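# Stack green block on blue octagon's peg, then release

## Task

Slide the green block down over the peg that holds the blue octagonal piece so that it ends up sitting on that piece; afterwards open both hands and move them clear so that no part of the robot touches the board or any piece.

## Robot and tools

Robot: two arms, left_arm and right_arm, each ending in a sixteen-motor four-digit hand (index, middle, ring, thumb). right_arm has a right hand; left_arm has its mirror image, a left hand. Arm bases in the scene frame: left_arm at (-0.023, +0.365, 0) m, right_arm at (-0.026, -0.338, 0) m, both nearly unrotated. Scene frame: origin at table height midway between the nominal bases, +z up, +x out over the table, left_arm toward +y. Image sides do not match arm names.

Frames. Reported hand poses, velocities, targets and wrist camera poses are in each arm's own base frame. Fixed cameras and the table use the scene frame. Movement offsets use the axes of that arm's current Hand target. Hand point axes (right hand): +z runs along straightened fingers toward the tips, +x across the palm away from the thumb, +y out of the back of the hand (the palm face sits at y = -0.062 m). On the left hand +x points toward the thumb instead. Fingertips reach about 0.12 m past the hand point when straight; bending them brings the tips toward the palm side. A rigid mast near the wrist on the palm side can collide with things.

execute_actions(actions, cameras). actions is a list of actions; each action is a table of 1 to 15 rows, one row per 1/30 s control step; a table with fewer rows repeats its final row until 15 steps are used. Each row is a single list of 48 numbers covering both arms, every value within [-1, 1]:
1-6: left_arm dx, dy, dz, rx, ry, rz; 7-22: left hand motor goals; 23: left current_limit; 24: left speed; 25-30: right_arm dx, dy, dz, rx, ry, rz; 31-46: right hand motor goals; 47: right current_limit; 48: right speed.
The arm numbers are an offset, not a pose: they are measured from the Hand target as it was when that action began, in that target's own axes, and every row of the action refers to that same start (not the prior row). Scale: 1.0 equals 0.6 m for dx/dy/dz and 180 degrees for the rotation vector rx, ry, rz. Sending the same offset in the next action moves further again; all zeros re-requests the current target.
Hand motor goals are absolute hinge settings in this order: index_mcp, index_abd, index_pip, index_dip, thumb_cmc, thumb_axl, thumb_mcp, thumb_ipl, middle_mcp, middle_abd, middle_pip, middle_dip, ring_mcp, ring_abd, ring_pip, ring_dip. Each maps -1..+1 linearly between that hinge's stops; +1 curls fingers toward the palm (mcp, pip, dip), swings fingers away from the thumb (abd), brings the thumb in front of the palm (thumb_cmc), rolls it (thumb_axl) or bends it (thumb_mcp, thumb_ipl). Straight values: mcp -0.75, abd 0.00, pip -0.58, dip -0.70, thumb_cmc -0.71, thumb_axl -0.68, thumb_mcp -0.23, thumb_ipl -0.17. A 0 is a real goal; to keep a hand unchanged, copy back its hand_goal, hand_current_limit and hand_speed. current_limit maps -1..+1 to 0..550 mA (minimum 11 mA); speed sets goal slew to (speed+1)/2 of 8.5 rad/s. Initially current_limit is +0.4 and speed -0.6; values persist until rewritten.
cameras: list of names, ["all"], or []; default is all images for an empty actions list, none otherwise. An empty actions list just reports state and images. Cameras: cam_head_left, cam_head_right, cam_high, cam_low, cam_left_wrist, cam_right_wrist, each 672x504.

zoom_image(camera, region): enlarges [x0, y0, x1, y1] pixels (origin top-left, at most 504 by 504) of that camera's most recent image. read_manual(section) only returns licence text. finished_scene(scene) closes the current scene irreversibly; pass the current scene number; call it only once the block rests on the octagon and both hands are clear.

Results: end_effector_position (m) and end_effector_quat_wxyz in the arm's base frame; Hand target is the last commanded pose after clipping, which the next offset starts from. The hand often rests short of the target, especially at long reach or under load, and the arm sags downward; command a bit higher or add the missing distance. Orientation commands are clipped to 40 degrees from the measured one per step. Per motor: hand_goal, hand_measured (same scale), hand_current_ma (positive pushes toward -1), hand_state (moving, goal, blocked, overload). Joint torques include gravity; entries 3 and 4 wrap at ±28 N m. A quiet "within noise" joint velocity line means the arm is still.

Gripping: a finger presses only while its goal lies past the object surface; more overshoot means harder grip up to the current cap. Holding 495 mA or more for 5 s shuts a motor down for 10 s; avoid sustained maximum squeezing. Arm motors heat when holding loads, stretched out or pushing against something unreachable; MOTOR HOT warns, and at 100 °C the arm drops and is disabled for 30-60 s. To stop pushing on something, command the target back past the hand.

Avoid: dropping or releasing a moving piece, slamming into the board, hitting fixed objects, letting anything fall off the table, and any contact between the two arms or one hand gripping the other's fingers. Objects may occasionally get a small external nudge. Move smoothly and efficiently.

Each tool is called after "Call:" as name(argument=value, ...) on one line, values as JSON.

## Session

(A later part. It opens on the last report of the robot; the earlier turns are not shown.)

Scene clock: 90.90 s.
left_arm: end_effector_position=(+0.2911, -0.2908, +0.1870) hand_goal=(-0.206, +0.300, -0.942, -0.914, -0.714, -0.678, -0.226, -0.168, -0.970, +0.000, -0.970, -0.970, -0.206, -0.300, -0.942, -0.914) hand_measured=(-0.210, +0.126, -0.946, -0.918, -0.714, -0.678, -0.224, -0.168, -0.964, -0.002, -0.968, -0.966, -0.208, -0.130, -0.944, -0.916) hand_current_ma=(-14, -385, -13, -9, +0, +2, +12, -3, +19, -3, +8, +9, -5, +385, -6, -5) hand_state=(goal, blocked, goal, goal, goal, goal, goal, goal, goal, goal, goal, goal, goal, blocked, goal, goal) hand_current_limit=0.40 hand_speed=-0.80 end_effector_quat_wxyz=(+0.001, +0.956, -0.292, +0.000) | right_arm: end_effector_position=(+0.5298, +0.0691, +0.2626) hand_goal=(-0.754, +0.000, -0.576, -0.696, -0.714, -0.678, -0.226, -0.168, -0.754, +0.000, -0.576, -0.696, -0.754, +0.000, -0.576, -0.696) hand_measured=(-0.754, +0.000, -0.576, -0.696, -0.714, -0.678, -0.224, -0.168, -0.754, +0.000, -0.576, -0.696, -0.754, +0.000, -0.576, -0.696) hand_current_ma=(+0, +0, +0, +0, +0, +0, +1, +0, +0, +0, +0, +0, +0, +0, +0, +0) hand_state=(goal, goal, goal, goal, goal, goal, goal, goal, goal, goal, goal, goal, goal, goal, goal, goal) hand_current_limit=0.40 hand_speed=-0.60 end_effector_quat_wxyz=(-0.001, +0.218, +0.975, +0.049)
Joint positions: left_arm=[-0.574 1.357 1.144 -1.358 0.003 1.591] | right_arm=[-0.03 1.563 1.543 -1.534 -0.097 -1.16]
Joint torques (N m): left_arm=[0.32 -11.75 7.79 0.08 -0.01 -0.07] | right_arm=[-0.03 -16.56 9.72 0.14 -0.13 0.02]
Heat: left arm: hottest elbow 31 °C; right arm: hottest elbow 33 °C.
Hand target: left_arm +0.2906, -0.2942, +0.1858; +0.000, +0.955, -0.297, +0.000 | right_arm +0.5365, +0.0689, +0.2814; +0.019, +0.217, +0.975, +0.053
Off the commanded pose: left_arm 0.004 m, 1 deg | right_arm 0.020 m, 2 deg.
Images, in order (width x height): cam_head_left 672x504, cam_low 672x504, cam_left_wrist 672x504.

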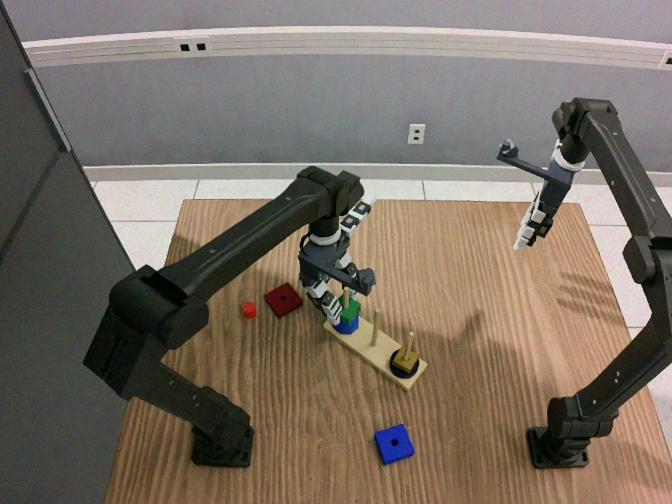

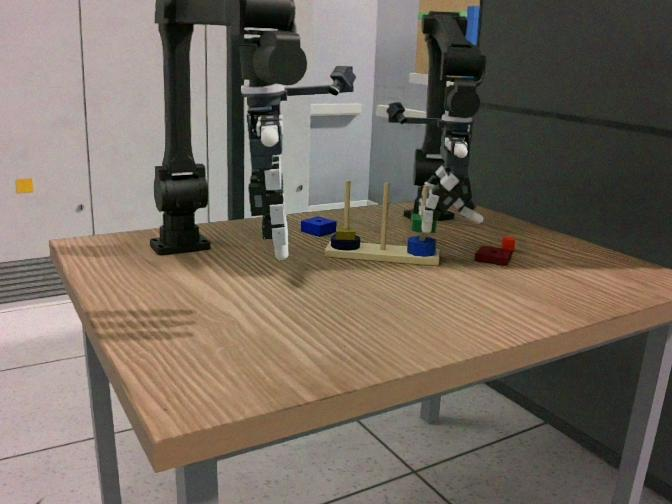

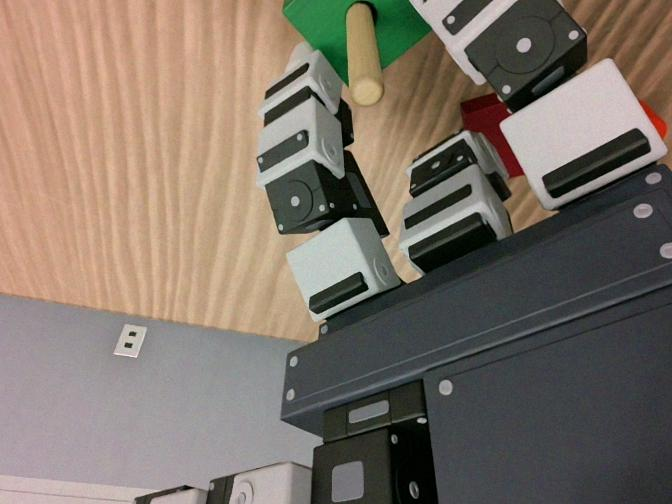

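Call:
execute_actions(actions=[[[0,0,0.011,0,0,0,-0.2055,0.3,-0.942,-0.913,-0.714,-0.678,-0.226,-0.168,-0.97,0,-0.97,-0.97,-0.2055,-0.3,-0.942,-0.913,0.4,-0.8,0,0,0,0,0,0,-0.754,0,-0.576,-0.696,-0.714,-0.678,-0.226,-0.168,-0.754,0,-0.576,-0.696,-0.754,0,-0.576,-0.696,0.4,-0.6],[0,0,0.025,0,0,0,-0.2055,0.3,-0.942,-0.913,-0.714,-0.678,-0.226,-0.168,-0.97,0,-0.97,-0.97,-0.2055,-0.3,-0.942,-0.913,0.4,-0.8,0,0,0,0,0,0,-0.754,0,-0.576,-0.696,-0.714,-0.678,-0.226,-0.168,-0.754,0,-0.576,-0.696,-0.754,0,-0.576,-0.696,0.4,-0.6]],[[0,0,0.008,0,0,0,-0.2055,0.3,-0.942,-0.913,-0.714,-0.678,-0.226,-0.168,-0.97,0,-0.97,-0.97,-0.2055,-0.3,-0.942,-0.913,0.4,-0.8,0,0,0,0,0,0,-0.754,0,-0.576,-0.696,-0.714,-0.678,-0.226,-0.168,-0.754,0,-0.576,-0.696,-0.754,0,-0.576,-0.696,0.4,-0.6]]], cameras=["cam_left_wrist","cam_low"])

Call:
zoom_image(camera="cam_low", region=[395, 195, 455, 275])

Scene clock: 92.53 s.
left_arm: end_effector_position=(+0.2915, -0.2911, +0.1680) hand_goal=(-0.206, +0.300, -0.942, -0.914, -0.714, -0.678, -0.226, -0.168, -0.970, +0.000, -0.970, -0.970, -0.206, -0.300, -0.942, -0.914) hand_measured=(-0.210, +0.126, -0.946, -0.918, -0.714, -0.678, -0.224, -0.168, -0.964, -0.002, -0.968, -0.966, -0.208, -0.130, -0.944, -0.916) hand_current_ma=(-14, -385, -13, -9, +0, +2, +12, -3, +19, -3, +8, +9, -5, +385, -6, -5) hand_state=(goal, blocked, goal, goal, goal, goal, goal, goal, goal, goal, goal, goal, goal, blocked, goal, goal) hand_current_limit=0.40 hand_speed=-0.80 end_effector_quat_wxyz=(+0.002, +0.956, -0.292, +0.001) | right_arm: end_effector_position=(+0.5298, +0.0691, +0.2626) hand_goal=(-0.754, +0.000, -0.576, -0.696, -0.714, -0.678, -0.226, -0.168, -0.754, +0.000, -0.576, -0.696, -0.754, +0.000, -0.576, -0.696) hand_measured=(-0.754, +0.000, -0.576, -0.696, -0.714, -0.678, -0.224, -0.168, -0.754, +0.000, -0.576, -0.696, -0.754, +0.000, -0.576, -0.696) hand_current_ma=(+0, +0, +0, +0, +0, +0, +1, +0, +0, +0, +0, +0, +0, +0, +0, +0) hand_state=(goal, goal, goal, goal, goal, goal, goal, goal, goal, goal, goal, goal, goal, goal, goal, goal) hand_current_limit=0.40 hand_speed=-0.60 end_effector_quat_wxyz=(-0.001, +0.218, +0.975, +0.049)
Joint positions: left_arm=[-0.574 1.369 1.104 -1.304 0.003 1.591] | right_arm=[-0.03 1.563 1.543 -1.534 -0.097 -1.16]
Joint torques (N m): left_arm=[0.38 -11.69 7.65 0.06 -0.02 -0.07] | right_arm=[0.03 -16.15 9.65 0.14 -0.17 0.09]
Heat: left arm: hottest elbow 31 °C; right arm: hottest elbow 33 °C.
Hand target: left_arm +0.2906, -0.2942, +0.1659; +0.000, +0.955, -0.297, +0.000 | right_arm +0.5365, +0.0689, +0.2814; +0.019, +0.217, +0.975, +0.053
Off the commanded pose: left_arm 0.004 m, 1 deg | right_arm 0.020 m, 2 deg.
Images, in order (width x height): cam_low 672x504, cam_left_wrist 672x504.

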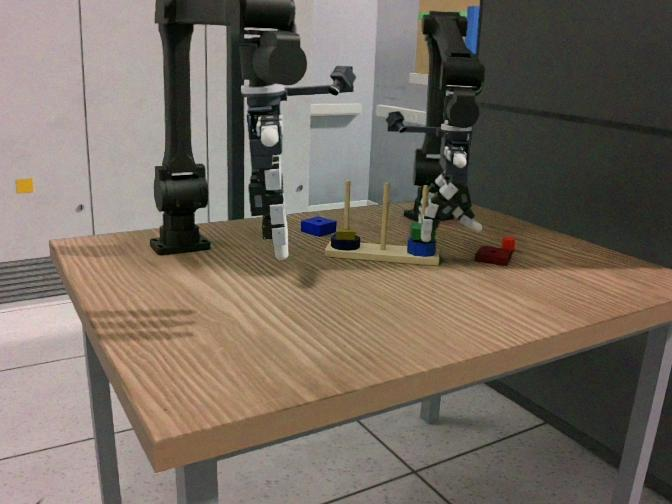

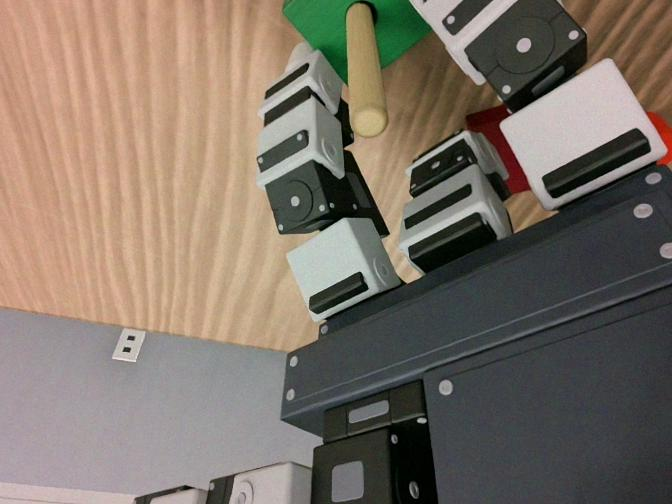

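Scaled by 6.300 from the camera's 672x504 image, which has a finer 960x720 frame.

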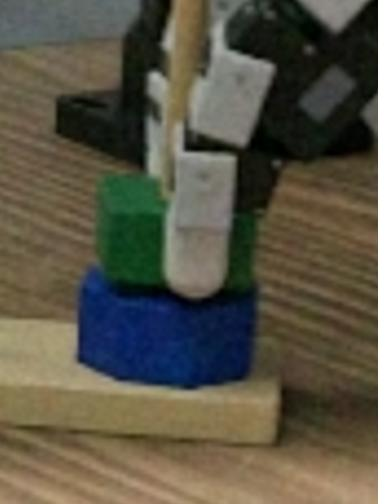

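Call:
execute_actions(actions=[[[0,0,0.0065,0,0,0,-0.2055,0.3,-0.942,-0.913,-0.714,-0.678,-0.226,-0.168,-0.97,0,-0.97,-0.97,-0.2055,-0.3,-0.942,-0.913,0.4,-0.8,0,0,0,0,0,0,-0.754,0,-0.576,-0.696,-0.714,-0.678,-0.226,-0.168,-0.754,0,-0.576,-0.696,-0.754,0,-0.576,-0.696,0.4,-0.6]]], cameras=["cam_low"])

Call:
zoom_image(camera="cam_low", region=[400, 215, 445, 265])

Scene clock: 93.40 s.
left_arm: end_effector_position=(+0.2915, -0.2910, +0.1639) hand_goal=(-0.206, +0.300, -0.942, -0.914, -0.714, -0.678, -0.226, -0.168, -0.970, +0.000, -0.970, -0.970, -0.206, -0.300, -0.942, -0.914) hand_measured=(-0.210, +0.126, -0.946, -0.918, -0.714, -0.678, -0.224, -0.168, -0.964, -0.002, -0.968, -0.966, -0.208, -0.130, -0.944, -0.916) hand_current_ma=(-14, -385, -13, -9, +0, +2, +12, -3, +19, -3, +8, +9, -5, +385, -6, -5) hand_state=(goal, blocked, goal, goal, goal, goal, goal, goal, goal, goal, goal, goal, goal, blocked, goal, goal) hand_current_limit=0.40 hand_speed=-0.80 end_effector_quat_wxyz=(+0.002, +0.956, -0.292, +0.001) | right_arm: end_effector_position=(+0.5298, +0.0691, +0.2626) hand_goal=(-0.754, +0.000, -0.576, -0.696, -0.714, -0.678, -0.226, -0.168, -0.754, +0.000, -0.576, -0.696, -0.754, +0.000, -0.576, -0.696) hand_measured=(-0.754, +0.000, -0.576, -0.696, -0.714, -0.678, -0.224, -0.168, -0.754, +0.000, -0.576, -0.696, -0.754, +0.000, -0.576, -0.696) hand_current_ma=(+0, +0, +0, +0, +0, +0, +1, +0, +0, +0, +0, +0, +0, +0, +0, +0) hand_state=(goal, goal, goal, goal, goal, goal, goal, goal, goal, goal, goal, goal, goal, goal, goal, goal) hand_current_limit=0.40 hand_speed=-0.60 end_effector_quat_wxyz=(-0.001, +0.218, +0.975, +0.049)
Joint positions: left_arm=[-0.574 1.372 1.096 -1.293 0.003 1.591] | right_arm=[-0.03 1.563 1.543 -1.534 -0.097 -1.16]
Joint torques (N m): left_arm=[0.38 -11.69 7.64 0.08 -0.01 -0.07] | right_arm=[-0.26 -16.32 9.7 0.21 -0.11 0.04]
Heat: left arm: hottest elbow 31 °C; right arm: hottest elbow 33 °C.
Hand target: left_arm +0.2906, -0.2942, +0.1620; +0.000, +0.955, -0.297, +0.000 | right_arm +0.5365, +0.0689, +0.2814; +0.019, +0.217, +0.975, +0.053
Off the commanded pose: left_arm 0.004 m, 1 deg | right_arm 0.020 m, 2 deg.
Images, in order (width x height): cam_low 672x504.

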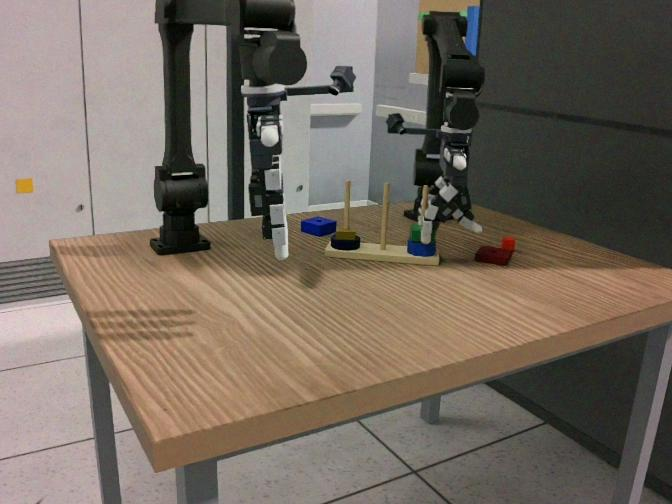

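Scaled by 10.080 from the camera's 672x504 image, which has a finer 960x720 frame.

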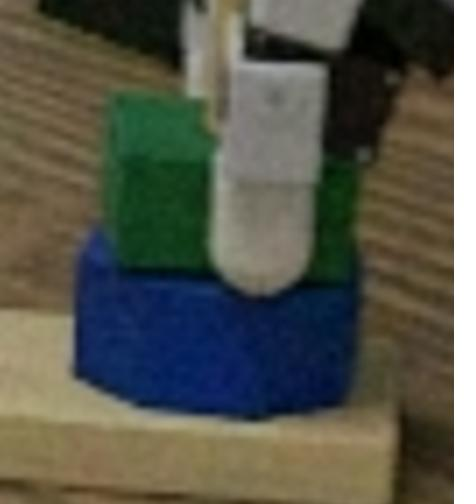

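Call:
execute_actions(actions=[[[0,0,0.0045,0,0,0,-0.2055,0.3,-0.942,-0.913,-0.714,-0.678,-0.226,-0.168,-0.97,0,-0.97,-0.97,-0.2055,-0.3,-0.942,-0.913,0.4,-0.8,0,0,0,0,0,0,-0.754,0,-0.576,-0.696,-0.714,-0.678,-0.226,-0.168,-0.754,0,-0.576,-0.696,-0.754,0,-0.576,-0.696,0.4,-0.6]]], cameras=["cam_low"])

Call:
zoom_image(camera="cam_low", region=[400, 215, 445, 265])

Scene clock: 94.33 s.
left_arm: end_effector_position=(+0.2915, -0.2911, +0.1624) hand_goal=(-0.206, +0.300, -0.942, -0.914, -0.714, -0.678, -0.226, -0.168, -0.970, +0.000, -0.970, -0.970, -0.206, -0.300, -0.942, -0.914) hand_measured=(-0.210, +0.126, -0.946, -0.918, -0.714, -0.678, -0.224, -0.168, -0.964, -0.002, -0.968, -0.966, -0.208, -0.130, -0.944, -0.916) hand_current_ma=(-14, -385, -13, -9, +0, +2, +12, -3, +19, -3, +8, +9, -5, +385, -6, -5) hand_state=(goal, blocked, goal, goal, goal, goal, goal, goal, goal, goal, goal, goal, goal, blocked, goal, goal) hand_current_limit=0.40 hand_speed=-0.80 end_effector_quat_wxyz=(+0.002, +0.956, -0.292, +0.001) | right_arm: end_effector_position=(+0.5298, +0.0691, +0.2626) hand_goal=(-0.754, +0.000, -0.576, -0.696, -0.714, -0.678, -0.226, -0.168, -0.754, +0.000, -0.576, -0.696, -0.754, +0.000, -0.576, -0.696) hand_measured=(-0.754, +0.000, -0.576, -0.696, -0.714, -0.678, -0.224, -0.168, -0.754, +0.000, -0.576, -0.696, -0.754, +0.000, -0.576, -0.696) hand_current_ma=(+0, +0, +0, +0, +0, +0, +1, +0, +0, +0, +0, +0, +0, +0, +0, +0) hand_state=(goal, goal, goal, goal, goal, goal, goal, goal, goal, goal, goal, goal, goal, goal, goal, goal) hand_current_limit=0.40 hand_speed=-0.60 end_effector_quat_wxyz=(-0.001, +0.218, +0.975, +0.049)
Joint positions: left_arm=[-0.574 1.372 1.093 -1.287 0.003 1.591] | right_arm=[-0.03 1.563 1.543 -1.534 -0.097 -1.16]
Joint torques (N m): left_arm=[0.32 -11.58 7.53 0.13 -0.01 -0.07] | right_arm=[0.38 -16.32 9.54 0.08 -0.15 0.05]
Heat: left arm: hottest elbow 31 °C; right arm: hottest elbow 33 °C.
Hand target: left_arm +0.2905, -0.2941, +0.1593; +0.000, +0.955, -0.297, +0.000 | right_arm +0.5365, +0.0689, +0.2814; +0.019, +0.217, +0.975, +0.053
Off the commanded pose: left_arm 0.004 m, 1 deg | right_arm 0.020 m, 2 deg.
Images, in order (width x height): cam_low 672x504.

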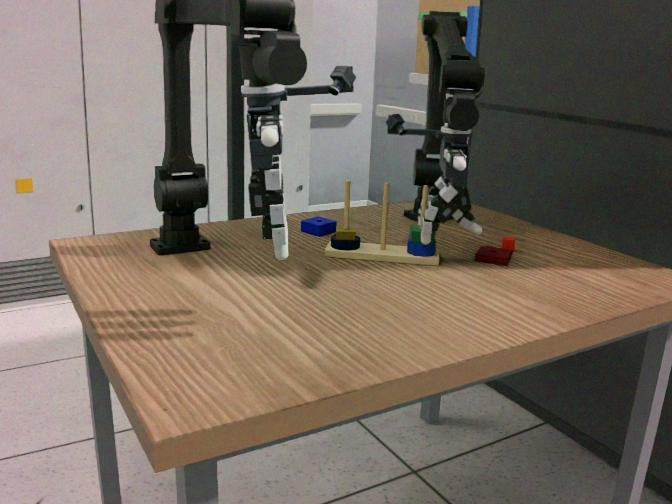

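Scaled by 10.080 from the camera's 672x504 image, which has a finer 960x720 frame.

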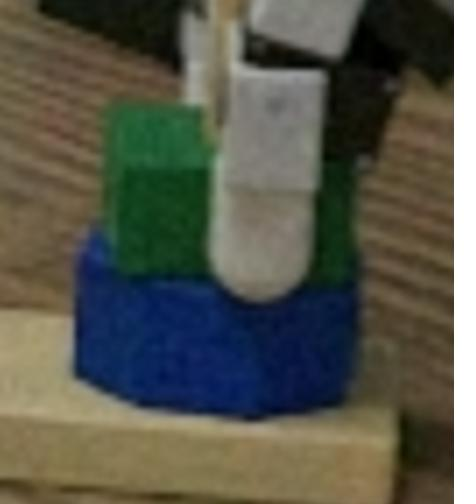

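Call:
execute_actions(actions=[[[0,0,0.0045,0,0,0,-0.2055,0.3,-0.942,-0.913,-0.714,-0.678,-0.226,-0.168,-0.97,0,-0.97,-0.97,-0.2055,-0.3,-0.942,-0.913,0.4,-0.8,0,0,0,0,0,0,-0.754,0,-0.576,-0.696,-0.714,-0.678,-0.226,-0.168,-0.754,0,-0.576,-0.696,-0.754,0,-0.576,-0.696,0.4,-0.6]]], cameras=["cam_low","cam_left_wrist"])

Call:
zoom_image(camera="cam_low", region=[400, 215, 445, 265])

Call:
zoom_image(camera="cam_left_wrist", region=[270, 0, 450, 120])

Scene clock: 95.23 s.
left_arm: end_effector_position=(+0.2915, -0.2911, +0.1621) hand_goal=(-0.206, +0.300, -0.942, -0.914, -0.714, -0.678, -0.226, -0.168, -0.970, +0.000, -0.970, -0.970, -0.206, -0.300, -0.942, -0.914) hand_measured=(-0.210, +0.126, -0.946, -0.918, -0.714, -0.678, -0.224, -0.168, -0.964, -0.002, -0.968, -0.966, -0.208, -0.130, -0.944, -0.916) hand_current_ma=(-13, -385, -13, -9, +0, +2, +12, -3, +19, -3, +8, +9, -5, +385, -6, -5) hand_state=(goal, blocked, goal, goal, goal, goal, goal, goal, goal, goal, goal, goal, goal, blocked, goal, goal) hand_current_limit=0.40 hand_speed=-0.80 end_effector_quat_wxyz=(+0.002, +0.956, -0.292, +0.002) | right_arm: end_effector_position=(+0.5298, +0.0691, +0.2626) hand_goal=(-0.754, +0.000, -0.576, -0.696, -0.714, -0.678, -0.226, -0.168, -0.754, +0.000, -0.576, -0.696, -0.754, +0.000, -0.576, -0.696) hand_measured=(-0.754, +0.000, -0.576, -0.696, -0.714, -0.678, -0.224, -0.168, -0.754, +0.000, -0.576, -0.696, -0.754, +0.000, -0.576, -0.696) hand_current_ma=(+0, +0, +0, +0, +0, +0, +1, +0, +0, +0, +0, +0, +0, +0, +0, +0) hand_state=(goal, goal, goal, goal, goal, goal, goal, goal, goal, goal, goal, goal, goal, goal, goal, goal) hand_current_limit=0.40 hand_speed=-0.60 end_effector_quat_wxyz=(-0.001, +0.218, +0.975, +0.049)
Joint positions: left_arm=[-0.574 1.372 1.092 -1.286 0.003 1.591] | right_arm=[-0.03 1.563 1.543 -1.534 -0.097 -1.16]
Joint torques (N m): left_arm=[0.26 -11.34 7.2 0.38 -0.02 -0.07] | right_arm=[-0.03 -15.97 9.54 0.24 -0.13 0.02]
Heat: left arm: hottest elbow 31 °C; right arm: hottest elbow 33 °C.
Hand target: left_arm +0.2905, -0.2941, +0.1566; +0.000, +0.955, -0.297, +0.000 | right_arm +0.5365, +0.0689, +0.2814; +0.019, +0.217, +0.975, +0.053
Off the commanded pose: left_arm 0.006 m, 1 deg | right_arm 0.020 m, 2 deg.
Images, in order (width x height): cam_low 672x504, cam_left_wrist 672x504.

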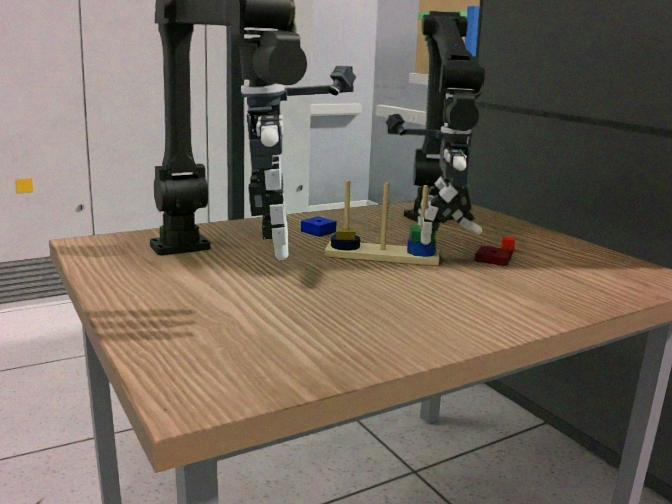

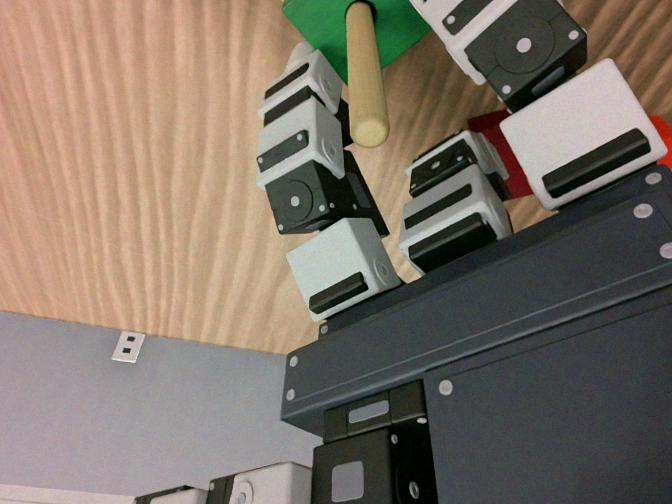

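Scaled by 10.080 from the camera's 672x504 image, which has a finer 960x720 frame.

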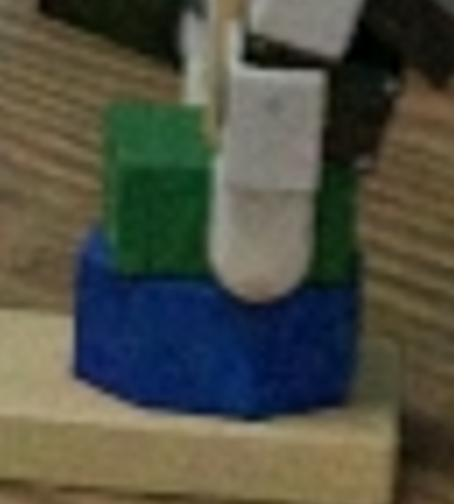

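Scaled by 2.800 from the camera's 672x504 image, which has a finer 960x720 frame.

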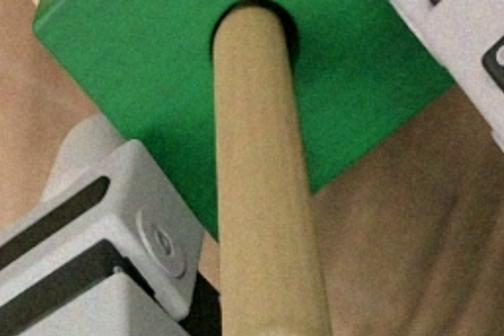

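Call:
execute_actions(actions=[[[0,0,-0.003,0,0,0,-0.2055,0.2,-0.942,-0.913,-0.714,-0.678,-0.226,-0.168,-0.97,0,-0.97,-0.97,-0.2055,-0.2,-0.942,-0.913,0.4,-0.8,0,0,0,0,0,0,-0.754,0,-0.576,-0.696,-0.714,-0.678,-0.226,-0.168,-0.754,0,-0.576,-0.696,-0.754,0,-0.576,-0.696,0.4,-0.6],[0,0,-0.005,0,0,0,-0.2055,0.15,-0.942,-0.913,-0.714,-0.678,-0.226,-0.168,-0.97,0,-0.97,-0.97,-0.2055,-0.15,-0.942,-0.913,0.4,-0.85,0,0,0,0,0,0,-0.754,0,-0.576,-0.696,-0.714,-0.678,-0.226,-0.168,-0.754,0,-0.576,-0.696,-0.754,0,-0.576,-0.696,0.4,-0.6]]], cameras=["cam_low"])

Call:
zoom_image(camera="cam_low", region=[400, 215, 445, 265])

Scene clock: 96.27 s.
left_arm: end_effector_position=(+0.2915, -0.2911, +0.1621) hand_goal=(-0.206, +0.150, -0.942, -0.914, -0.714, -0.678, -0.226, -0.168, -0.970, +0.000, -0.970, -0.970, -0.206, -0.150, -0.942, -0.914) hand_measured=(-0.210, +0.122, -0.946, -0.918, -0.714, -0.678, -0.224, -0.168, -0.964, -0.002, -0.968, -0.966, -0.208, -0.124, -0.944, -0.916) hand_current_ma=(-13, -95, -13, -9, +0, +2, +12, -3, +19, -3, +8, +9, -5, +89, -6, -5) hand_state=(goal, blocked, goal, goal, goal, goal, goal, goal, goal, goal, goal, goal, goal, blocked, goal, goal) hand_current_limit=0.40 hand_speed=-0.85 end_effector_quat_wxyz=(+0.002, +0.956, -0.292, +0.002) | right_arm: end_effector_position=(+0.5298, +0.0691, +0.2626) hand_goal=(-0.754, +0.000, -0.576, -0.696, -0.714, -0.678, -0.226, -0.168, -0.754, +0.000, -0.576, -0.696, -0.754, +0.000, -0.576, -0.696) hand_measured=(-0.754, +0.000, -0.576, -0.696, -0.714, -0.678, -0.224, -0.168, -0.754, +0.000, -0.576, -0.696, -0.754, +0.000, -0.576, -0.696) hand_current_ma=(+0, +0, +0, +0, +0, +0, +1, +0, +0, +0, +0, +0, +0, +0, +0, +0) hand_state=(goal, goal, goal, goal, goal, goal, goal, goal, goal, goal, goal, goal, goal, goal, goal, goal) hand_current_limit=0.40 hand_speed=-0.60 end_effector_quat_wxyz=(-0.001, +0.218, +0.975, +0.049)
Joint positions: left_arm=[-0.574 1.372 1.092 -1.286 0.003 1.591] | right_arm=[-0.03 1.563 1.543 -1.534 -0.097 -1.16]
Joint torques (N m): left_arm=[0.32 -11.58 7.6 0.08 -0.01 -0.07] | right_arm=[-0.09 -16.38 9.66 0.01 -0.15 0.05]
Heat: left arm: hottest elbow 31 °C; right arm: hottest elbow 34 °C.
Hand target: left_arm +0.2905, -0.2941, +0.1596; +0.000, +0.955, -0.297, +0.000 | right_arm +0.5365, +0.0689, +0.2814; +0.019, +0.217, +0.975, +0.053
Off the commanded pose: left_arm 0.004 m, 1 deg | right_arm 0.020 m, 2 deg.
Images, in order (width x height): cam_low 672x504.

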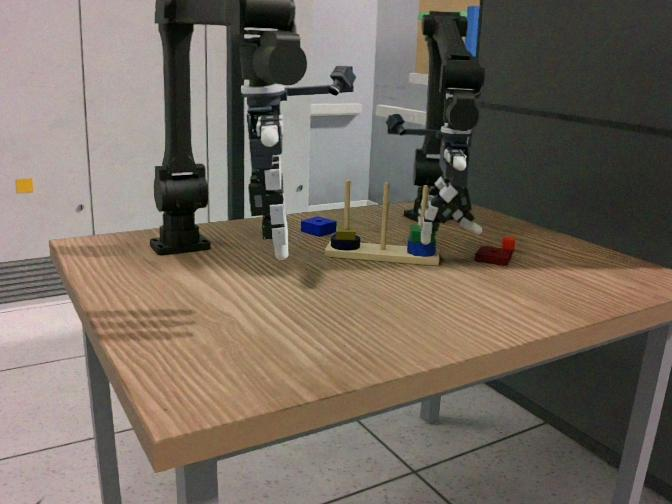

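Scaled by 10.080 from the camera's 672x504 image, which has a finer 960x720 frame.

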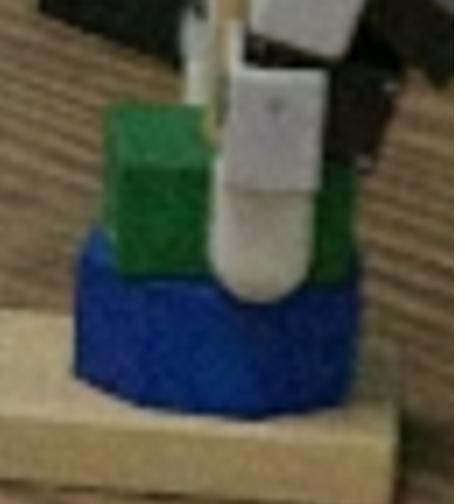

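Loosen further, gently.

Call:
execute_actions(actions=[[[0,0,0,0,0,0,-0.2055,0.10,-0.942,-0.913,-0.714,-0.678,-0.226,-0.168,-0.97,0,-0.97,-0.97,-0.2055,-0.10,-0.942,-0.913,0.4,-0.9,0,0,0,0,0,0,-0.754,0,-0.576,-0.696,-0.714,-0.678,-0.226,-0.168,-0.754,0,-0.576,-0.696,-0.754,0,-0.576,-0.696,0.4,-0.6]],[[0,0,0,0,0,0,-0.2055,0.06,-0.942,-0.913,-0.714,-0.678,-0.226,-0.168,-0.97,0,-0.97,-0.97,-0.2055,-0.06,-0.942,-0.913,0.4,-0.93,0,0,0,0,0,0,-0.754,0,-0.576,-0.696,-0.714,-0.678,-0.226,-0.168,-0.754,0,-0.576,-0.696,-0.754,0,-0.576,-0.696,0.4,-0.6]]], cameras=["cam_low"])

Call:
zoom_image(camera="cam_low", region=[400, 215, 445, 265])

Scene clock: 97.63 s.
left_arm: end_effector_position=(+0.2907, -0.2905, +0.1607) hand_goal=(-0.206, +0.060, -0.942, -0.914, -0.714, -0.678, -0.226, -0.168, -0.970, +0.000, -0.970, -0.970, -0.206, -0.060, -0.942, -0.914) hand_measured=(-0.210, +0.062, -0.944, -0.916, -0.714, -0.678, -0.224, -0.168, -0.964, -0.002, -0.968, -0.966, -0.208, -0.062, -0.944, -0.916) hand_current_ma=(-12, +8, -8, -7, +0, +2, +12, -3, +19, -3, +8, +9, -5, -7, -6, -5) hand_state=(goal, goal, goal, goal, goal, goal, goal, goal, goal, goal, goal, goal, goal, goal, goal, goal) hand_current_limit=0.40 hand_speed=-0.93 end_effector_quat_wxyz=(+0.001, +0.956, -0.292, +0.000) | right_arm: end_effector_position=(+0.5298, +0.0691, +0.2626) hand_goal=(-0.754, +0.000, -0.576, -0.696, -0.714, -0.678, -0.226, -0.168, -0.754, +0.000, -0.576, -0.696, -0.754, +0.000, -0.576, -0.696) hand_measured=(-0.754, +0.000, -0.576, -0.696, -0.714, -0.678, -0.224, -0.168, -0.754, +0.000, -0.576, -0.696, -0.754, +0.000, -0.576, -0.696) hand_current_ma=(+0, +0, +0, +0, +0, +0, +1, +0, +0, +0, +0, +0, +0, +0, +0, +0) hand_state=(goal, goal, goal, goal, goal, goal, goal, goal, goal, goal, goal, goal, goal, goal, goal, goal) hand_current_limit=0.40 hand_speed=-0.60 end_effector_quat_wxyz=(-0.001, +0.218, +0.975, +0.049)
Joint positions: left_arm=[-0.574 1.373 1.089 -1.286 0.003 1.591] | right_arm=[-0.03 1.563 1.543 -1.534 -0.097 -1.16]
Joint torques (N m): left_arm=[0.32 -11.63 7.8 0.06 -0.01 -0.07] | right_arm=[0.09 -16.32 9.66 0.24 -0.19 0.07]
Heat: left arm: hottest elbow 31 °C; right arm: hottest elbow 34 °C.
Hand target: left_arm +0.2905, -0.2941, +0.1595; +0.000, +0.955, -0.297, +0.000 | right_arm +0.5365, +0.0689, +0.2814; +0.019, +0.217, +0.975, +0.053
Off the commanded pose: left_arm 0.004 m, 1 deg | right_arm 0.020 m, 2 deg.
Images, in order (width x height): cam_low 672x504.

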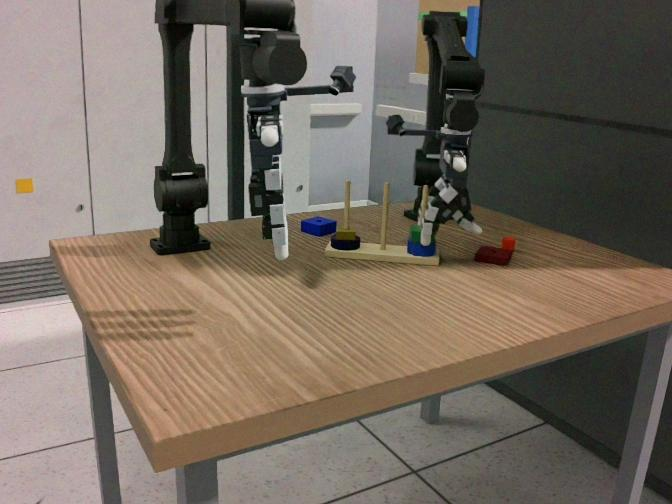

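Scaled by 10.080 from the camera's 672x504 image, which has a finer 960x720 frame.

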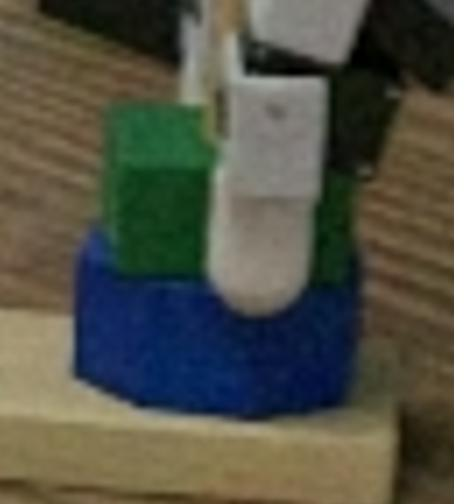

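Call:
execute_actions(actions=[[[0,0,-0.006,0,0,0,-0.2055,0.02,-0.942,-0.913,-0.714,-0.678,-0.226,-0.168,-0.97,0,-0.97,-0.97,-0.2055,-0.02,-0.942,-0.913,0.4,-0.9,0,0,0,0,0,0,-0.754,0,-0.576,-0.696,-0.714,-0.678,-0.226,-0.168,-0.754,0,-0.576,-0.696,-0.754,0,-0.576,-0.696,0.4,-0.6]],[[0,0,-0.006,0,0,0,-0.2055,-0.09,-0.942,-0.913,-0.714,-0.678,-0.226,-0.168,-0.97,0,-0.97,-0.97,-0.2055,0.09,-0.942,-0.913,0.4,-0.9,0,0,0,0,0,0,-0.754,0,-0.576,-0.696,-0.714,-0.678,-0.226,-0.168,-0.754,0,-0.576,-0.696,-0.754,0,-0.576,-0.696,0.4,-0.6]]], cameras=["cam_low","cam_left_wrist"])

Call:
zoom_image(camera="cam_left_wrist", region=[250, 0, 500, 180])

Scene clock: 99.10 s.
left_arm: end_effector_position=(+0.2889, -0.2894, +0.1605) hand_goal=(-0.206, -0.090, -0.942, -0.914, -0.714, -0.678, -0.226, -0.168, -0.970, +0.000, -0.970, -0.970, -0.206, +0.090, -0.942, -0.914) hand_measured=(-0.210, -0.086, -0.944, -0.916, -0.714, -0.678, -0.224, -0.168, -0.964, -0.002, -0.968, -0.966, -0.208, +0.086, -0.944, -0.916) hand_current_ma=(-12, +9, -8, -7, +0, +2, +12, -3, +19, -3, +8, +9, -5, -10, -6, -5) hand_state=(goal, goal, goal, goal, goal, goal, goal, goal, goal, goal, goal, goal, goal, goal, goal, goal) hand_current_limit=0.40 hand_speed=-0.90 end_effector_quat_wxyz=(+0.000, +0.956, -0.292, -0.004) | right_arm: end_effector_position=(+0.5298, +0.0691, +0.2626) hand_goal=(-0.754, +0.000, -0.576, -0.696, -0.714, -0.678, -0.226, -0.168, -0.754, +0.000, -0.576, -0.696, -0.754, +0.000, -0.576, -0.696) hand_measured=(-0.754, +0.000, -0.576, -0.696, -0.714, -0.678, -0.224, -0.168, -0.754, +0.000, -0.576, -0.696, -0.754, +0.000, -0.576, -0.696) hand_current_ma=(+0, +0, +0, +0, +0, +0, +1, +0, +0, +0, +0, +0, +0, +0, +0, +0) hand_state=(goal, goal, goal, goal, goal, goal, goal, goal, goal, goal, goal, goal, goal, goal, goal, goal) hand_current_limit=0.40 hand_speed=-0.60 end_effector_quat_wxyz=(-0.001, +0.218, +0.975, +0.049)
Joint positions: left_arm=[-0.574 1.373 1.089 -1.294 0.003 1.591] | right_arm=[-0.03 1.563 1.543 -1.534 -0.097 -1.16]
Joint torques (N m): left_arm=[0.32 -12.1 8.76 -0.38 -0.01 -0.07] | right_arm=[-0.44 -17.08 9.69 0.17 -0.11 0.08]
Heat: left arm: hottest elbow 31 °C; right arm: hottest elbow 34 °C.
Hand target: left_arm +0.2905, -0.2941, +0.1668; +0.000, +0.955, -0.297, +0.000 | right_arm +0.5365, +0.0689, +0.2814; +0.019, +0.217, +0.975, +0.053
Off the commanded pose: left_arm 0.008 m, 1 deg | right_arm 0.020 m, 2 deg.
Images, in order (width x height): cam_low 672x504, cam_left_wrist 672x504.

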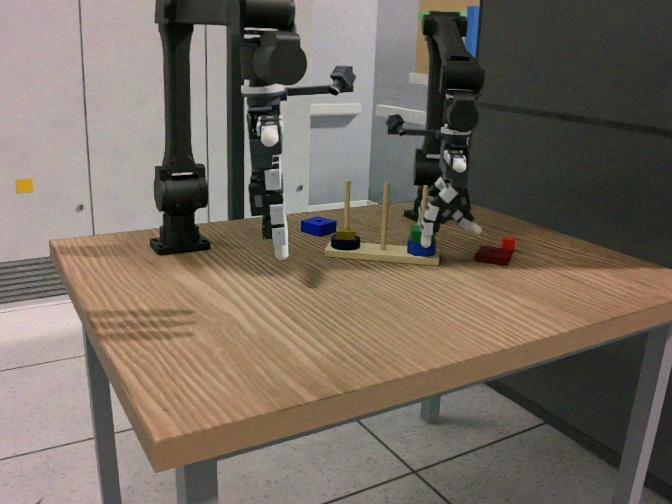

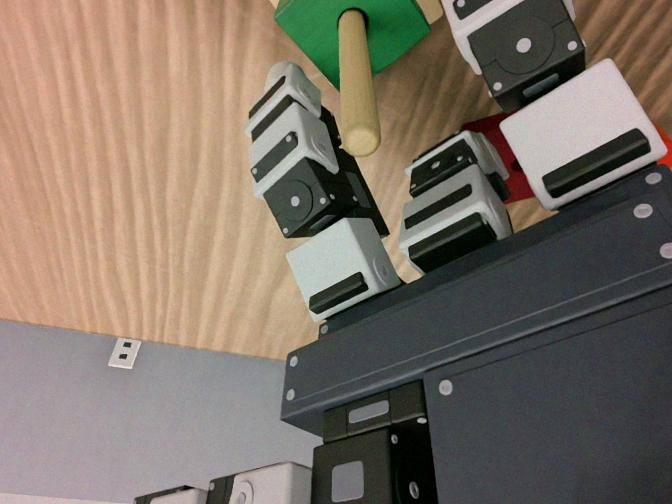

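Scaled by 2.016 from the camera's 672x504 image, which has a finer 960x720 frame.

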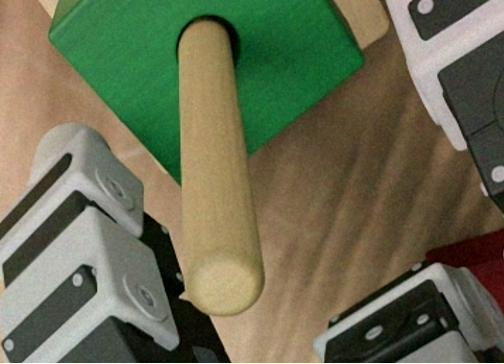

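Call:
execute_actions(actions=[[[0.003,0,-0.02,0,0,0,-0.2055,-0.09,-0.942,-0.913,-0.714,-0.678,-0.226,-0.168,-0.97,0,-0.97,-0.97,-0.2055,0.09,-0.942,-0.913,0.4,-0.9,0,0,0,0,0,0,-0.754,0,-0.576,-0.696,-0.714,-0.678,-0.226,-0.168,-0.754,0,-0.576,-0.696,-0.754,0,-0.576,-0.696,0.4,-0.6],[0.005,0,-0.035,0,0,0,-0.2055,-0.09,-0.942,-0.913,-0.714,-0.678,-0.226,-0.168,-0.97,0,-0.97,-0.97,-0.2055,0.09,-0.942,-0.913,0.4,-0.9,0,0,0,0,0,0,-0.754,0,-0.576,-0.696,-0.714,-0.678,-0.226,-0.168,-0.754,0,-0.576,-0.696,-0.754,0,-0.576,-0.696,0.4,-0.6]]], cameras=["cam_low","cam_left_wrist"])

Scene clock: 100.07 s.
left_arm: end_effector_position=(+0.2818, -0.2848, +0.1655) hand_goal=(-0.206, -0.090, -0.942, -0.914, -0.714, -0.678, -0.226, -0.168, -0.970, +0.000, -0.970, -0.970, -0.206, +0.090, -0.942, -0.914) hand_measured=(-0.210, -0.094, -0.944, -0.916, -0.714, -0.678, -0.224, -0.168, -0.964, -0.002, -0.968, -0.966, -0.208, +0.086, -0.944, -0.916) hand_current_ma=(-12, -8, -7, -7, +0, +2, +12, -3, +19, -3, +8, +9, -6, -9, -6, -5) hand_state=(goal, goal, goal, goal, goal, goal, goal, goal, goal, goal, goal, goal, goal, goal, goal, goal) hand_current_limit=0.40 hand_speed=-0.90 end_effector_quat_wxyz=(-0.005, +0.956, -0.292, -0.024) | right_arm: end_effector_position=(+0.5298, +0.0691, +0.2626) hand_goal=(-0.754, +0.000, -0.576, -0.696, -0.714, -0.678, -0.226, -0.168, -0.754, +0.000, -0.576, -0.696, -0.754, +0.000, -0.576, -0.696) hand_measured=(-0.754, +0.000, -0.576, -0.696, -0.714, -0.678, -0.224, -0.168, -0.754, +0.000, -0.576, -0.696, -0.754, +0.000, -0.576, -0.696) hand_current_ma=(+0, +0, +0, +0, +0, +0, +1, +0, +0, +0, +0, +0, +0, +0, +0, +0) hand_state=(goal, goal, goal, goal, goal, goal, goal, goal, goal, goal, goal, goal, goal, goal, goal, goal) hand_current_limit=0.40 hand_speed=-0.60 end_effector_quat_wxyz=(-0.001, +0.218, +0.975, +0.049)
Joint positions: left_arm=[-0.574 1.373 1.104 -1.35 0.003 1.591] | right_arm=[-0.03 1.563 1.543 -1.534 -0.097 -1.16]
Joint torques (N m): left_arm=[0.32 -12.81 11.02 -0.53 0 -0.07] | right_arm=[-0.44 -16.38 9.87 0.23 -0.09 0.05]
Heat: left arm: hottest elbow 31 °C; right arm: hottest elbow 34 °C.
Hand target: left_arm +0.2930, -0.2958, +0.1878; +0.000, +0.955, -0.297, +0.000 | right_arm +0.5365, +0.0689, +0.2814; +0.019, +0.217, +0.975, +0.053
Off the commanded pose: left_arm 0.027 m, 3 deg | right_arm 0.020 m, 2 deg.
Images, in order (width x height): cam_low 672x504, cam_left_wrist 672x504.

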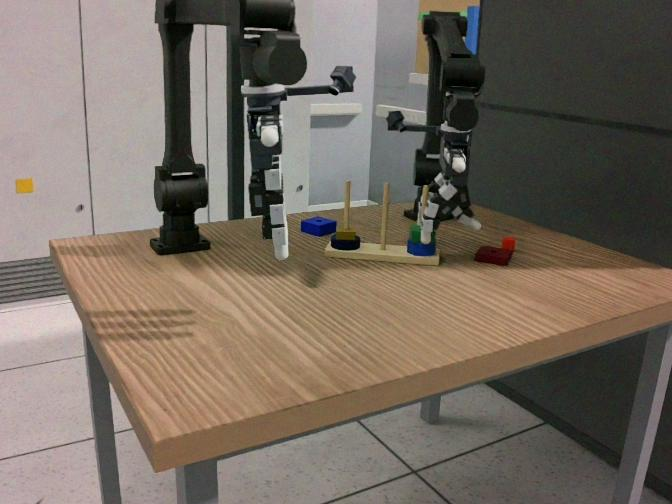

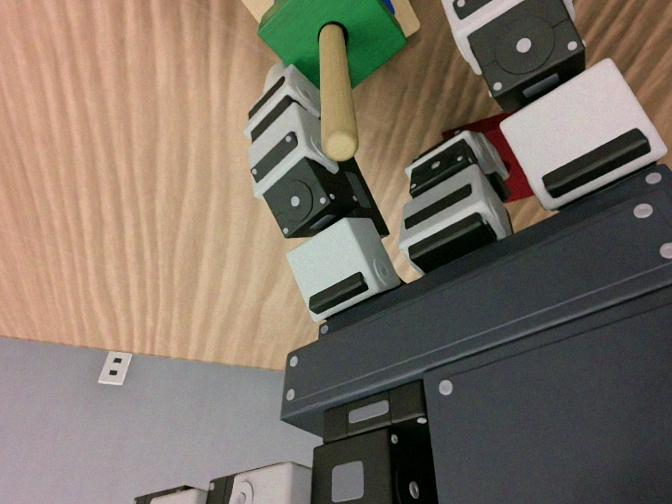

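Call:
execute_actions(actions=[[[0.008,0,-0.006,0,0,0,-0.2055,-0.2,-0.942,-0.913,-0.714,-0.678,-0.226,-0.168,-0.97,0,-0.97,-0.97,-0.2055,0.09,-0.942,-0.913,0.4,-0.85,0,0,0,0,0,0,-0.754,0,-0.576,-0.696,-0.714,-0.678,-0.226,-0.168,-0.754,0,-0.576,-0.696,-0.754,0,-0.576,-0.696,0.4,-0.6],[0.016,0,-0.012,0,0,0,-0.2055,-0.2,-0.942,-0.913,-0.714,-0.678,-0.226,-0.168,-0.97,0,-0.97,-0.97,-0.2055,0.09,-0.942,-0.913,0.4,-0.85,0,0,0,0,0,0,-0.754,0,-0.576,-0.696,-0.714,-0.678,-0.226,-0.168,-0.754,0,-0.576,-0.696,-0.754,0,-0.576,-0.696,0.4,-0.6]]], cameras=["cam_left_wrist"])

Scene clock: 101.17 s.
left_arm: end_effector_position=(+0.2905, -0.2904, +0.1779) hand_goal=(-0.206, -0.200, -0.942, -0.914, -0.714, -0.678, -0.226, -0.168, -0.970, +0.000, -0.970, -0.970, -0.206, +0.090, -0.942, -0.914) hand_measured=(-0.210, -0.196, -0.944, -0.916, -0.714, -0.678, -0.224, -0.168, -0.964, -0.002, -0.968, -0.966, -0.208, +0.086, -0.944, -0.916) hand_current_ma=(-12, +9, -7, -7, +0, +2, +12, -3, +19, -3, +8, +9, -6, -9, -6, -5) hand_state=(goal, goal, goal, goal, goal, goal, goal, goal, goal, goal, goal, goal, goal, goal, goal, goal) hand_current_limit=0.40 hand_speed=-0.85 end_effector_quat_wxyz=(-0.004, +0.956, -0.292, -0.017) | right_arm: end_effector_position=(+0.5298, +0.0691, +0.2626) hand_goal=(-0.754, +0.000, -0.576, -0.696, -0.714, -0.678, -0.226, -0.168, -0.754, +0.000, -0.576, -0.696, -0.754, +0.000, -0.576, -0.696) hand_measured=(-0.754, +0.000, -0.576, -0.696, -0.714, -0.678, -0.224, -0.168, -0.754, +0.000, -0.576, -0.696, -0.754, +0.000, -0.576, -0.696) hand_current_ma=(+0, +0, +0, +0, +0, +0, +1, +0, +0, +0, +0, +0, +0, +0, +0, +0) hand_state=(goal, goal, goal, goal, goal, goal, goal, goal, goal, goal, goal, goal, goal, goal, goal, goal) hand_current_limit=0.40 hand_speed=-0.60 end_effector_quat_wxyz=(-0.001, +0.218, +0.975, +0.049)
Joint positions: left_arm=[-0.574 1.383 1.147 -1.369 0.003 1.591] | right_arm=[-0.03 1.563 1.543 -1.534 -0.097 -1.16]
Joint torques (N m): left_arm=[0.32 -11.99 10.97 -0.43 0 -0.07] | right_arm=[-0.32 -15.79 9.69 0.27 -0.12 0.04]
Heat: left arm: hottest elbow 31 °C; right arm: hottest elbow 34 °C.
Hand target: left_arm +0.3010, -0.3013, +0.1949; +0.000, +0.955, -0.297, +0.000 | right_arm +0.5365, +0.0689, +0.2814; +0.019, +0.217, +0.975, +0.053
Off the commanded pose: left_arm 0.023 m, 2 deg | right_arm 0.020 m, 2 deg.
Images, in order (width x height): cam_left_wrist 672x504.

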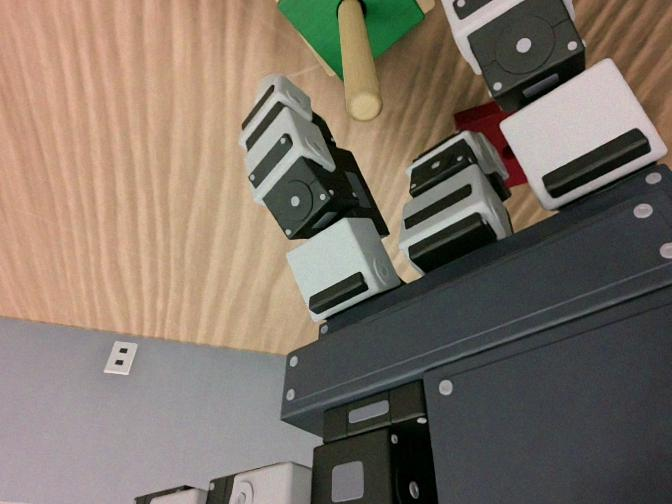

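Call:
execute_actions(actions=[[[0.001,0,-0.025,0,0,0,-0.2055,-0.2,-0.942,-0.913,-0.714,-0.678,-0.226,-0.168,-0.97,0,-0.97,-0.97,-0.2055,0.09,-0.942,-0.913,0.4,-0.85,0,0,0,0,0,0,-0.754,0,-0.576,-0.696,-0.714,-0.678,-0.226,-0.168,-0.754,0,-0.576,-0.696,-0.754,0,-0.576,-0.696,0.4,-0.6],[0.002,0,-0.05,0,0,0,-0.2055,-0.2,-0.942,-0.913,-0.714,-0.678,-0.226,-0.168,-0.97,0,-0.97,-0.97,-0.2055,0.09,-0.942,-0.913,0.4,-0.85,0,0,0,0,0,0,-0.754,0,-0.576,-0.696,-0.714,-0.678,-0.226,-0.168,-0.754,0,-0.576,-0.696,-0.754,0,-0.576,-0.696,0.4,-0.6]],[[0.001,0,-0.025,0,0,0,-0.2055,-0.2,-0.942,-0.913,-0.714,-0.678,-0.226,-0.168,-0.97,0,-0.97,-0.97,-0.2055,0.09,-0.942,-0.913,0.4,-0.85,0,0,0,0,0,0,-0.754,0,-0.576,-0.696,-0.714,-0.678,-0.226,-0.168,-0.754,0,-0.576,-0.696,-0.754,0,-0.576,-0.696,0.4,-0.6],[0.002,0,-0.05,0,0,0,-0.2055,-0.2,-0.942,-0.913,-0.714,-0.678,-0.226,-0.168,-0.97,0,-0.97,-0.97,-0.2055,0.09,-0.942,-0.913,0.4,-0.85,0,0,0,0,0,0,-0.754,0,-0.576,-0.696,-0.714,-0.678,-0.226,-0.168,-0.754,0,-0.576,-0.696,-0.754,0,-0.576,-0.696,0.4,-0.6]],[[0.001,0,-0.025,0,0,0,-0.2055,-0.2,-0.942,-0.913,-0.714,-0.678,-0.226,-0.168,-0.97,0,-0.97,-0.97,-0.2055,0.09,-0.942,-0.913,0.4,-0.85,0,0,0,0,0,0,-0.754,0,-0.576,-0.696,-0.714,-0.678,-0.226,-0.168,-0.754,0,-0.576,-0.696,-0.754,0,-0.576,-0.696,0.4,-0.6],[0.002,0,-0.05,0,0,0,-0.2055,-0.2,-0.942,-0.913,-0.714,-0.678,-0.226,-0.168,-0.97,0,-0.97,-0.97,-0.2055,0.09,-0.942,-0.913,0.4,-0.85,0,0,0,0,0,0,-0.754,0,-0.576,-0.696,-0.714,-0.678,-0.226,-0.168,-0.754,0,-0.576,-0.696,-0.754,0,-0.576,-0.696,0.4,-0.6]]], cameras=["cam_left_wrist","cam_low","cam_head_left"])

Scene clock: 103.30 s.
left_arm: end_effector_position=(+0.2972, -0.2948, +0.2632) hand_goal=(-0.206, -0.200, -0.942, -0.914, -0.714, -0.678, -0.226, -0.168, -0.970, +0.000, -0.970, -0.970, -0.206, +0.090, -0.942, -0.914) hand_measured=(-0.210, -0.196, -0.944, -0.916, -0.714, -0.678, -0.224, -0.168, -0.964, -0.002, -0.968, -0.966, -0.208, +0.086, -0.944, -0.916) hand_current_ma=(-12, +9, -7, -7, +0, +2, +12, -3, +19, -3, +8, +9, -7, -9, -6, -5) hand_state=(goal, goal, goal, goal, goal, goal, goal, goal, goal, goal, goal, goal, goal, goal, goal, goal) hand_current_limit=0.40 hand_speed=-0.85 end_effector_quat_wxyz=(-0.005, +0.956, -0.292, -0.022) | right_arm: end_effector_position=(+0.5298, +0.0691, +0.2626) hand_goal=(-0.754, +0.000, -0.576, -0.696, -0.714, -0.678, -0.226, -0.168, -0.754, +0.000, -0.576, -0.696, -0.754, +0.000, -0.576, -0.696) hand_measured=(-0.754, +0.000, -0.576, -0.696, -0.714, -0.678, -0.224, -0.168, -0.754, +0.000, -0.576, -0.696, -0.754, +0.000, -0.576, -0.696) hand_current_ma=(+0, +0, +0, +0, +0, +0, +1, +0, +0, +0, +0, +0, +0, +0, +0, +0) hand_state=(goal, goal, goal, goal, goal, goal, goal, goal, goal, goal, goal, goal, goal, goal, goal, goal) hand_current_limit=0.40 hand_speed=-0.60 end_effector_quat_wxyz=(-0.001, +0.218, +0.975, +0.049)
Joint positions: left_arm=[-0.574 1.383 1.373 -1.606 0.003 1.591] | right_arm=[-0.03 1.563 1.543 -1.534 -0.097 -1.16]
Joint torques (N m): left_arm=[0.32 -13.1 11.34 -0.42 0 -0.07] | right_arm=[-0.15 -16.21 9.66 0.29 -0.11 0.04]
Heat: left arm: hottest elbow 31 °C; right arm: hottest elbow 34 °C.
Hand target: left_arm +0.3039, -0.3032, +0.2849; +0.000, +0.955, -0.297, +0.000 | right_arm +0.5365, +0.0689, +0.2814; +0.019, +0.217, +0.975, +0.053
Off the commanded pose: left_arm 0.024 m, 3 deg | right_arm 0.020 m, 2 deg.
Images, in order (width x height): cam_head_left 672x504, cam_low 672x504, cam_left_wrist 672x504.

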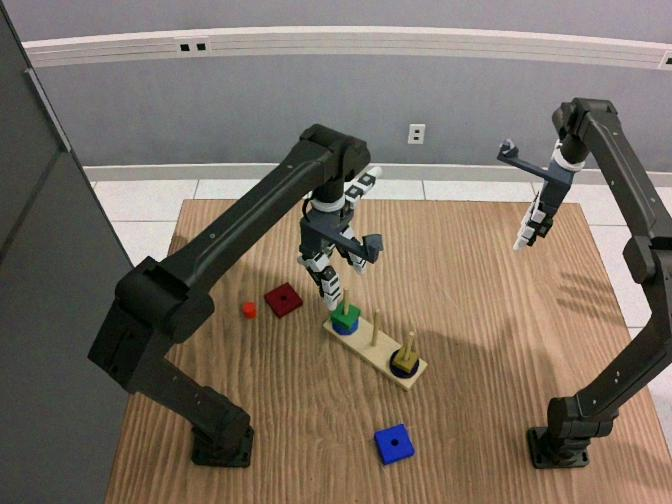

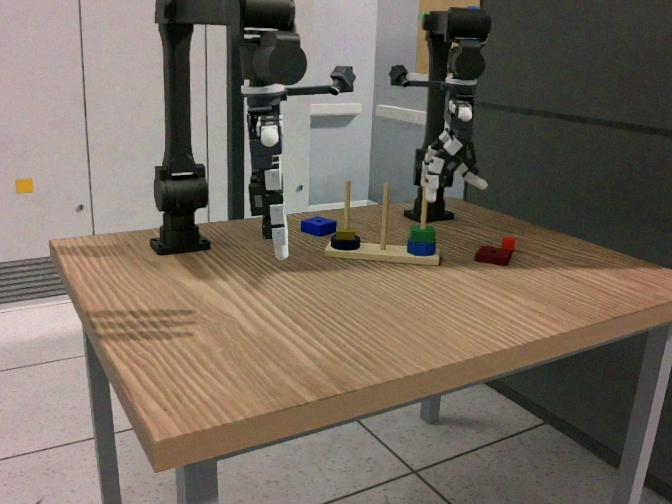

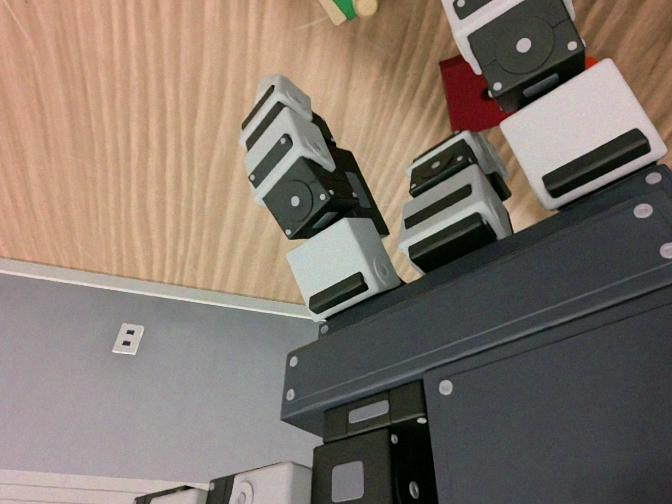

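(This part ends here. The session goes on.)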